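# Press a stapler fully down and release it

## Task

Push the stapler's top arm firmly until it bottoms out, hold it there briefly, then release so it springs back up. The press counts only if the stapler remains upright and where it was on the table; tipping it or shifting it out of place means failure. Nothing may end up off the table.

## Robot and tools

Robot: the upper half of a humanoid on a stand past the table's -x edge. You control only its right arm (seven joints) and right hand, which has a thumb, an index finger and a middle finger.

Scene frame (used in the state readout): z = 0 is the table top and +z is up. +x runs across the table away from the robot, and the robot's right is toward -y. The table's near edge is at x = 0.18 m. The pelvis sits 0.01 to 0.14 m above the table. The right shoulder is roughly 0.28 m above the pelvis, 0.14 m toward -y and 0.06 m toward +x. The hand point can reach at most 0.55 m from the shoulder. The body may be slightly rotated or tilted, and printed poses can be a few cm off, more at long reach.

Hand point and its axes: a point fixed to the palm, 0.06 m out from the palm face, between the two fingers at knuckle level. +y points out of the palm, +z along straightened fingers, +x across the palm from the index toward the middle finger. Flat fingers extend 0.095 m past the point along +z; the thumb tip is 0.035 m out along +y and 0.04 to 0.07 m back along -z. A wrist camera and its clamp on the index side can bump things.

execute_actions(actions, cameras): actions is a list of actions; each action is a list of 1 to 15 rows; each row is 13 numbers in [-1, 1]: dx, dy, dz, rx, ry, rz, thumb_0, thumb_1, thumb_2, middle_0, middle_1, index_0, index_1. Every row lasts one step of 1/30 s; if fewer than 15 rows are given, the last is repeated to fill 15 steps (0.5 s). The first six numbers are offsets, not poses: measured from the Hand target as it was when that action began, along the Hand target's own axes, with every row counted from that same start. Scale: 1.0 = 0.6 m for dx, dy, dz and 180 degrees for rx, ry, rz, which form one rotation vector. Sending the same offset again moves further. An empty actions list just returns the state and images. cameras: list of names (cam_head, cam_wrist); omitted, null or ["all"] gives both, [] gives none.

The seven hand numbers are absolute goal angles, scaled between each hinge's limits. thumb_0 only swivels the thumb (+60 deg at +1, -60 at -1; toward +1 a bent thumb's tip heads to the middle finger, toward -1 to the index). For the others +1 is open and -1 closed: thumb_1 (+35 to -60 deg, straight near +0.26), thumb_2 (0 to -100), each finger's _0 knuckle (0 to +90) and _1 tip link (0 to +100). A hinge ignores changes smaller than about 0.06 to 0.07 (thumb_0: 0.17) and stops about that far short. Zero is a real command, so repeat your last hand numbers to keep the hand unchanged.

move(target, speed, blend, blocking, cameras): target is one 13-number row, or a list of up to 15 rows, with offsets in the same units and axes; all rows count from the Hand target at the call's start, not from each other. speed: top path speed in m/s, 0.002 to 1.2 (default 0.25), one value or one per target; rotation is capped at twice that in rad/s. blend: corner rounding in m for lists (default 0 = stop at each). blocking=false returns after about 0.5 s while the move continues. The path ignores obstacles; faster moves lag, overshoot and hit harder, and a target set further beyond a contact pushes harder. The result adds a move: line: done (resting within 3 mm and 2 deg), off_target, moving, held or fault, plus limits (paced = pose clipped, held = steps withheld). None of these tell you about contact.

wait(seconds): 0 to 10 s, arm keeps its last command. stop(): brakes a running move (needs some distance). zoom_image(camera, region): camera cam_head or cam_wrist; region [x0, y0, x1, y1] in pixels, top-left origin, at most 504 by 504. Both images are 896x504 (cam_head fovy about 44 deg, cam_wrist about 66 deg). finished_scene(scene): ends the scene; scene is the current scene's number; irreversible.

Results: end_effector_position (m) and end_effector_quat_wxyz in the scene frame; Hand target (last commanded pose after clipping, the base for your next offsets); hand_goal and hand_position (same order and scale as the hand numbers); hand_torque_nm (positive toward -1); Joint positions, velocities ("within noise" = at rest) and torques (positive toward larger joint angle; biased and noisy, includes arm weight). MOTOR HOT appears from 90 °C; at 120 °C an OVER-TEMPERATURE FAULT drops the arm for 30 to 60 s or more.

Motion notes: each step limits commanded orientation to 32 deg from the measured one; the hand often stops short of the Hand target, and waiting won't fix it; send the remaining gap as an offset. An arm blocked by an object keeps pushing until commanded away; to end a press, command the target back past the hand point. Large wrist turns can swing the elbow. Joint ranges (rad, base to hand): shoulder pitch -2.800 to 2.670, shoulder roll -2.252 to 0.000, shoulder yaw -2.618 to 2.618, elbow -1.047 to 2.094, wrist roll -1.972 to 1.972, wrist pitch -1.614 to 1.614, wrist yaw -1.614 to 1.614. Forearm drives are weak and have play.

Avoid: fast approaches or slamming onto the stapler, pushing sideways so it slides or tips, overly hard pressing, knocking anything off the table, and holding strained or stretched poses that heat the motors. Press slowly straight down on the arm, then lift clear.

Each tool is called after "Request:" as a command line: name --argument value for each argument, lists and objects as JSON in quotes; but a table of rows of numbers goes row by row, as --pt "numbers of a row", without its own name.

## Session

Request:
execute_actions --actions '[]'

Scene clock: 0.00 s.
end_effector_position=(+0.2219, -0.4106, +0.2450) hand_goal=(+0.000, +0.263, +1.000, +1.000, +1.000, +1.000, +1.000) hand_position=(+0.000, +0.263, +1.000, +1.000, +1.000, +1.000, +1.000) hand_torque_nm=(+0.00, +0.00, +0.00, +0.00, +0.00, +0.00, +0.00) end_effector_quat_wxyz=(-0.116, -0.242, -0.362, +0.893)
Joint positions: [-0.527 -0.152 -0.493 -0.202 -1.344 1.209 -0.812]
Joint velocities: within noise
Joint torques (N m): no reading
Hand target: +0.2219, -0.4106, +0.2450; -0.116, -0.242, -0.362, +0.893

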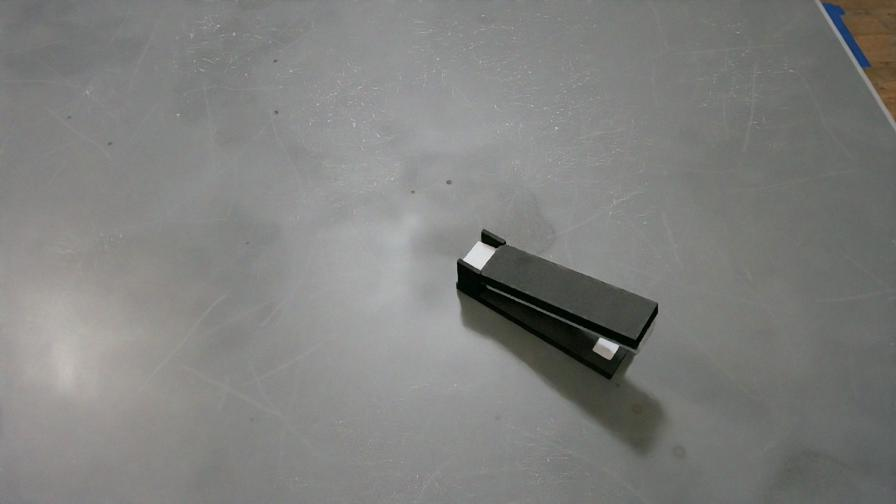

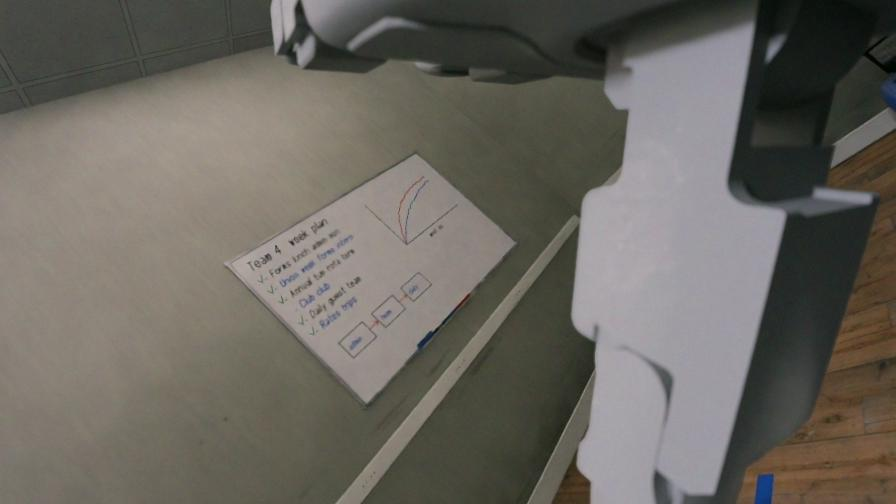

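Request:
move --target '[-0.098,-0.142,-0.605,-0.341,-0.776,0.176,0,1,-0.7,-1,-1,-1,-1]' --speed 0.7 --cameras '["cam_head"]'

Scene clock: 6.40 s.
end_effector_position=(+0.3627, -0.0973, +0.0967) hand_goal=(+0.000, +1.000, -0.700, -1.000, -1.000, -1.000, -1.000) hand_position=(+0.000, +0.944, -0.639, -0.944, -0.938, -0.944, -0.938) hand_torque_nm=(+0.00, -0.07, +0.08, +0.07, +0.09, +0.07, +0.09) end_effector_quat_wxyz=(-0.606, +0.709, -0.272, +0.237)
Joint positions: [-0.61 -0.759 0.451 0.092 -0.771 -0.426 0.096]
Joint velocities: within noise
Joint torques (N m): [-5.59 -2.23 -1.89 -1.8 0.67 -0.17 -0.95]
Hand target: +0.3658, -0.0929, +0.1005; -0.613, +0.704, -0.269, +0.236
Off the commanded pose: 0.007 m, 1 deg.
move: off_target
Images, in order (width x height): cam_head 896x504.

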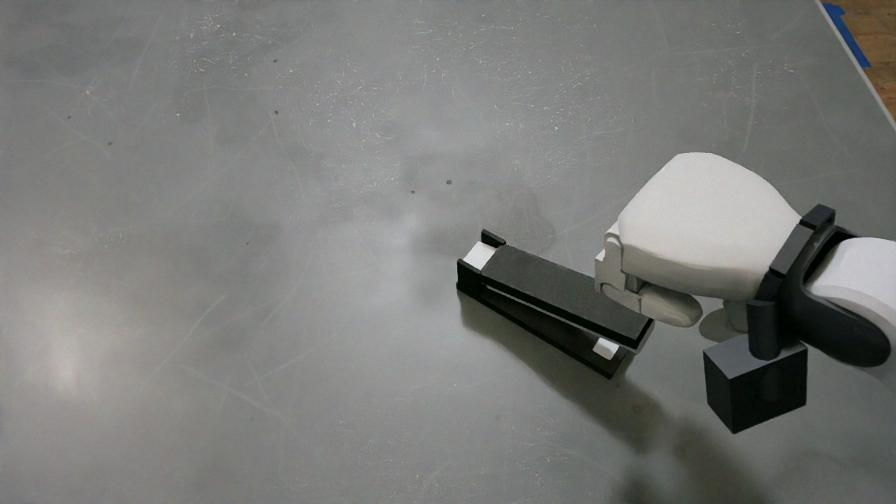

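Request:
move --pt "0 0.222 -0.019 0 0 0 0 1 -0.7 -1 -1 -1 -1" --pt "0 0.23 -0.02 0 0 0 0 1 -0.7 -1 -1 -1 -1" --pt "0 0.02 0 0 0 0 0 1 -0.7 -1 -1 -1 -1" --speed '[0.18,0.009,0.3]' --cameras '["cam_head"]'

Scene clock: 10.37 s.
end_effector_position=(+0.3685, -0.0919, +0.0925) hand_goal=(+0.000, +1.000, -0.700, -1.000, -1.000, -1.000, -1.000) hand_position=(+0.000, +0.944, -0.639, -0.944, -0.938, -0.997, -0.966) hand_torque_nm=(+0.00, -0.07, +0.08, +0.07, +0.09, +0.00, +0.05) end_effector_quat_wxyz=(-0.617, +0.701, -0.266, +0.239)
Joint positions: [-0.669 -0.787 0.567 0.147 -0.744 -0.394 -0.016]
Joint velocities: within noise
Joint torques (N m): [-3.43 -3.6 -1.92 -3.4 0.45 0.14 -0.72]
Hand target: +0.3647, -0.0942, +0.0886; -0.613, +0.704, -0.269, +0.236
Off the commanded pose: 0.006 m, 1 deg.
move: off_target
Images, in order (width x height): cam_head 896x504.

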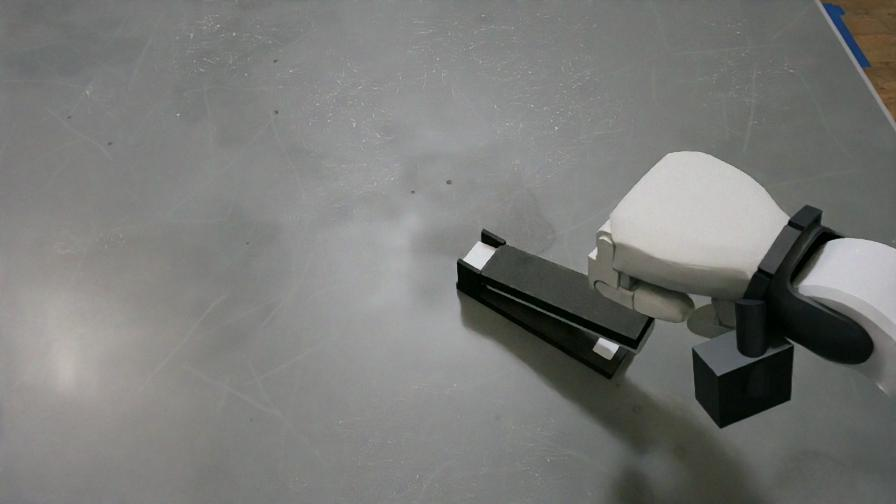

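Request:
move --pt "0 0.235 -0.03 0 0 0 0 1 -0.7 -1 -1 -1 -1" --pt "0 0.242 -0.031 0 0 0 0 1 -0.7 -1 -1 -1 -1" --pt "0 0 0 0 0 0 0 1 -0.7 -1 -1 -1 -1" --speed '[0.2,0.009,0.3]' --cameras '[]'

Request:
finished_scene --scene 2

Scene clock: 14.83 s.
end_effector_position=(+0.3687, -0.0913, +0.0934) hand_goal=(+0.000, +1.000, -0.700, -1.000, -1.000, -1.000, -1.000) hand_position=(+0.000, +0.944, -0.640, -0.944, -0.938, -0.997, -0.983) hand_torque_nm=(+0.00, -0.07, +0.08, +0.07, +0.09, +0.00, +0.02) end_effector_quat_wxyz=(-0.619, +0.698, -0.269, +0.238)
Joint positions: [-0.718 -0.85 0.686 0.133 -0.67 -0.331 -0.077]
Joint velocities: within noise
Joint torques (N m): [-3.6 -3.84 -1.86 -3.09 0.19 0.12 -0.74]
Hand target: +0.3647, -0.0942, +0.0886; -0.613, +0.704, -0.269, +0.236
Off the commanded pose: 0.007 m, 1 deg.
move: off_target
No camera images: "cameras" was empty.

The scene is finished: the task was done.


## Next scene

The same job, from a new start.

Request:
execute_actions --actions '[]'

Scene clock: 0.00 s.
end_effector_position=(+0.2216, -0.3782, +0.1801) hand_goal=(+0.000, +0.263, +1.000, +1.000, +1.000, +1.000, +1.000) hand_position=(+0.000, +0.263, +1.000, +1.000, +1.000, +1.000, +1.000) hand_torque_nm=(+0.00, +0.00, +0.00, +0.00, +0.00, +0.00, +0.00) end_effector_quat_wxyz=(+0.646, +0.124, +0.418, -0.627)
Joint positions: [0.351 -0.455 -0.418 0.058 -0.192 -0.527 -1.089]
Joint velocities: within noise
Joint torques (N m): no reading
Hand target: +0.2216, -0.3782, +0.1801; +0.646, +0.124, +0.418, -0.627

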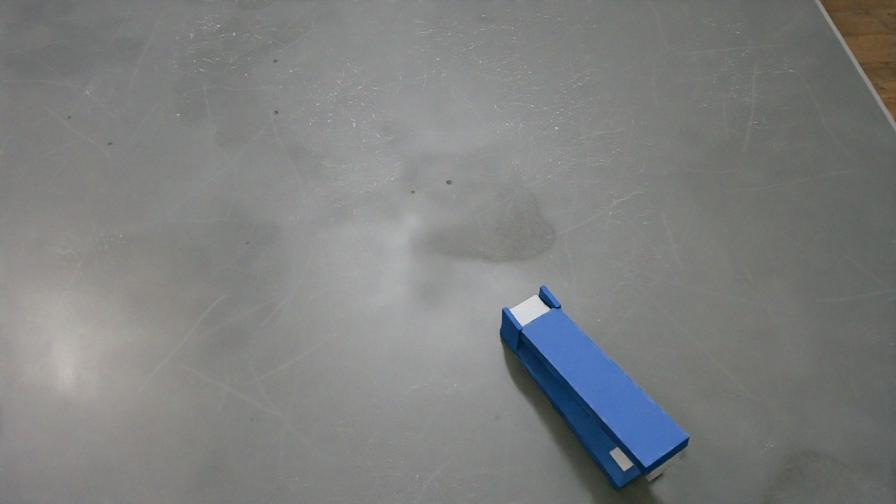

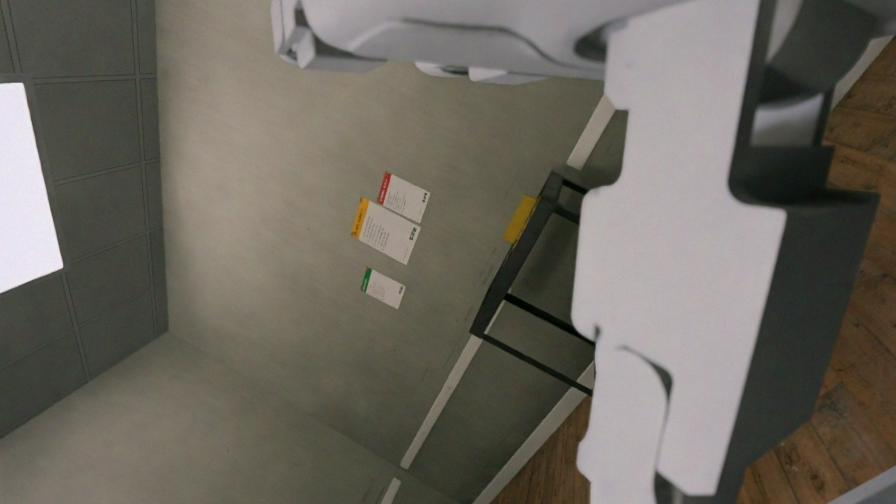

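Request:
move --target '[-0.259,0.231,-0.356,-0.449,-0.413,-0.073,0,1,-0.7,-1,-1,-1,-1]' --speed 0.7 --cameras '["cam_head"]'

Scene clock: 4.77 s.
end_effector_position=(+0.2867, -0.0993, +0.1060) hand_goal=(+0.000, +1.000, -0.700, -1.000, -1.000, -1.000, -1.000) hand_position=(+0.000, +0.945, -0.640, -0.944, -0.939, -0.944, -0.939) hand_torque_nm=(+0.00, -0.07, +0.08, +0.07, +0.09, +0.07, +0.09) end_effector_quat_wxyz=(-0.610, +0.707, -0.266, +0.242)
Joint positions: [-0.174 -0.787 0.249 -0.411 -0.847 -0.345 0.189]
Joint velocities: within noise
Joint torques (N m): [-2.9 -2.01 -1.27 -2.1 0.68 0.1 -0.68]
Hand target: +0.2872, -0.0970, +0.1052; -0.612, +0.705, -0.270, +0.238
Off the commanded pose: 0.003 m, 1 deg.
move: done
Images, in order (width x height): cam_head 896x504.

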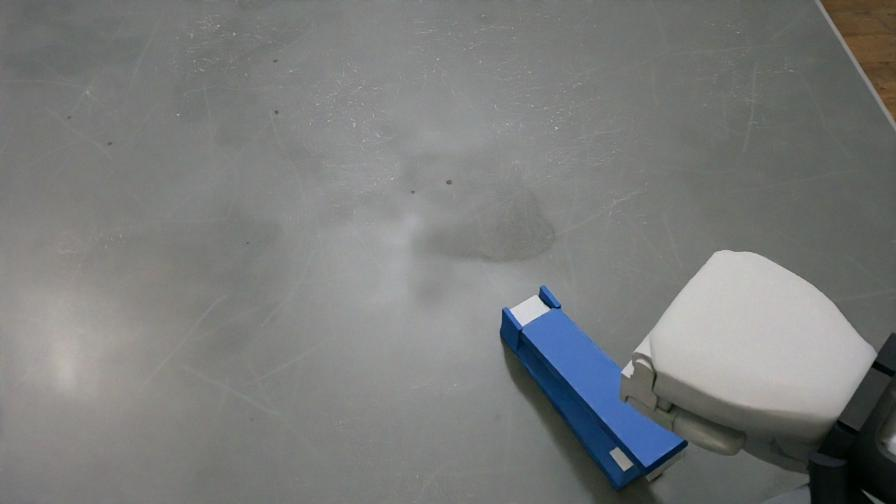

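Request:
move --pt "0 0.24 -0.025 0 0 0 0 1 -0.7 -1 -1 -1 -1" --pt "0 0.248 -0.026 0 0 0 0 1 -0.7 -1 -1 -1 -1" --pt "0 0.02 0 0 0 0 0 1 -0.7 -1 -1 -1 -1" --speed '[0.18,0.008,0.3]' --cameras '["cam_head"]'

Scene clock: 8.30 s.
end_effector_position=(+0.2829, -0.0987, +0.0880) hand_goal=(+0.000, +1.000, -0.700, -1.000, -1.000, -1.000, -1.000) hand_position=(+0.000, +0.945, -0.640, -0.944, -0.939, -0.994, -0.939) hand_torque_nm=(+0.00, -0.07, +0.08, +0.07, +0.09, +0.01, +0.09) end_effector_quat_wxyz=(-0.608, +0.708, -0.274, +0.233)
Joint positions: [-0.176 -0.809 0.328 -0.35 -0.868 -0.327 0.1]
Joint velocities: within noise
Joint torques (N m): [-2.84 -2.9 -2.17 -4.13 0.62 0.12 -0.66]
Hand target: +0.2862, -0.0982, +0.0934; -0.612, +0.705, -0.270, +0.238
Off the commanded pose: 0.006 m, 1 deg.
move: off_target
Images, in order (width x height): cam_head 896x504.

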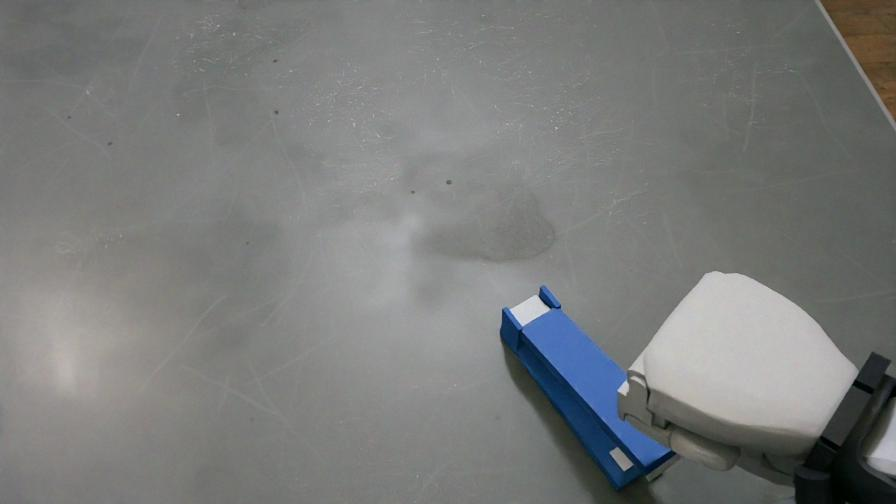

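Request:
move --pt "0 0.255 -0.04 0 0 0 0 1 -0.7 -1 -1 -1 -1" --pt "0 0.26 -0.041 0 0 0 0 1 -0.7 -1 -1 -1 -1" --pt "0 0 0 0 0 0 0 1 -0.7 -1 -1 -1 -1" --speed '[0.22,0.009,0.35]' --cameras '[]'

Request:
finished_scene --scene 3

Scene clock: 12.17 s.
end_effector_position=(+0.2834, -0.0996, +0.0886) hand_goal=(+0.000, +1.000, -0.700, -1.000, -1.000, -1.000, -1.000) hand_position=(+0.000, +0.953, -0.705, -0.944, -0.939, -0.991, -0.939) hand_torque_nm=(+0.00, -0.06, -0.01, +0.07, +0.09, +0.01, +0.09) end_effector_quat_wxyz=(-0.608, +0.707, -0.274, +0.234)
Joint positions: [-0.194 -0.86 0.376 -0.359 -0.843 -0.28 0.065]
Joint velocities: within noise
Joint torques (N m): [-2.87 -2.8 -2.09 -4.02 0.49 0.14 -0.66]
Hand target: +0.2862, -0.0982, +0.0934; -0.612, +0.705, -0.270, +0.238
Off the commanded pose: 0.006 m, 1 deg.
move: off_target
No camera images: "cameras" was empty.

The scene is finished: the task was done.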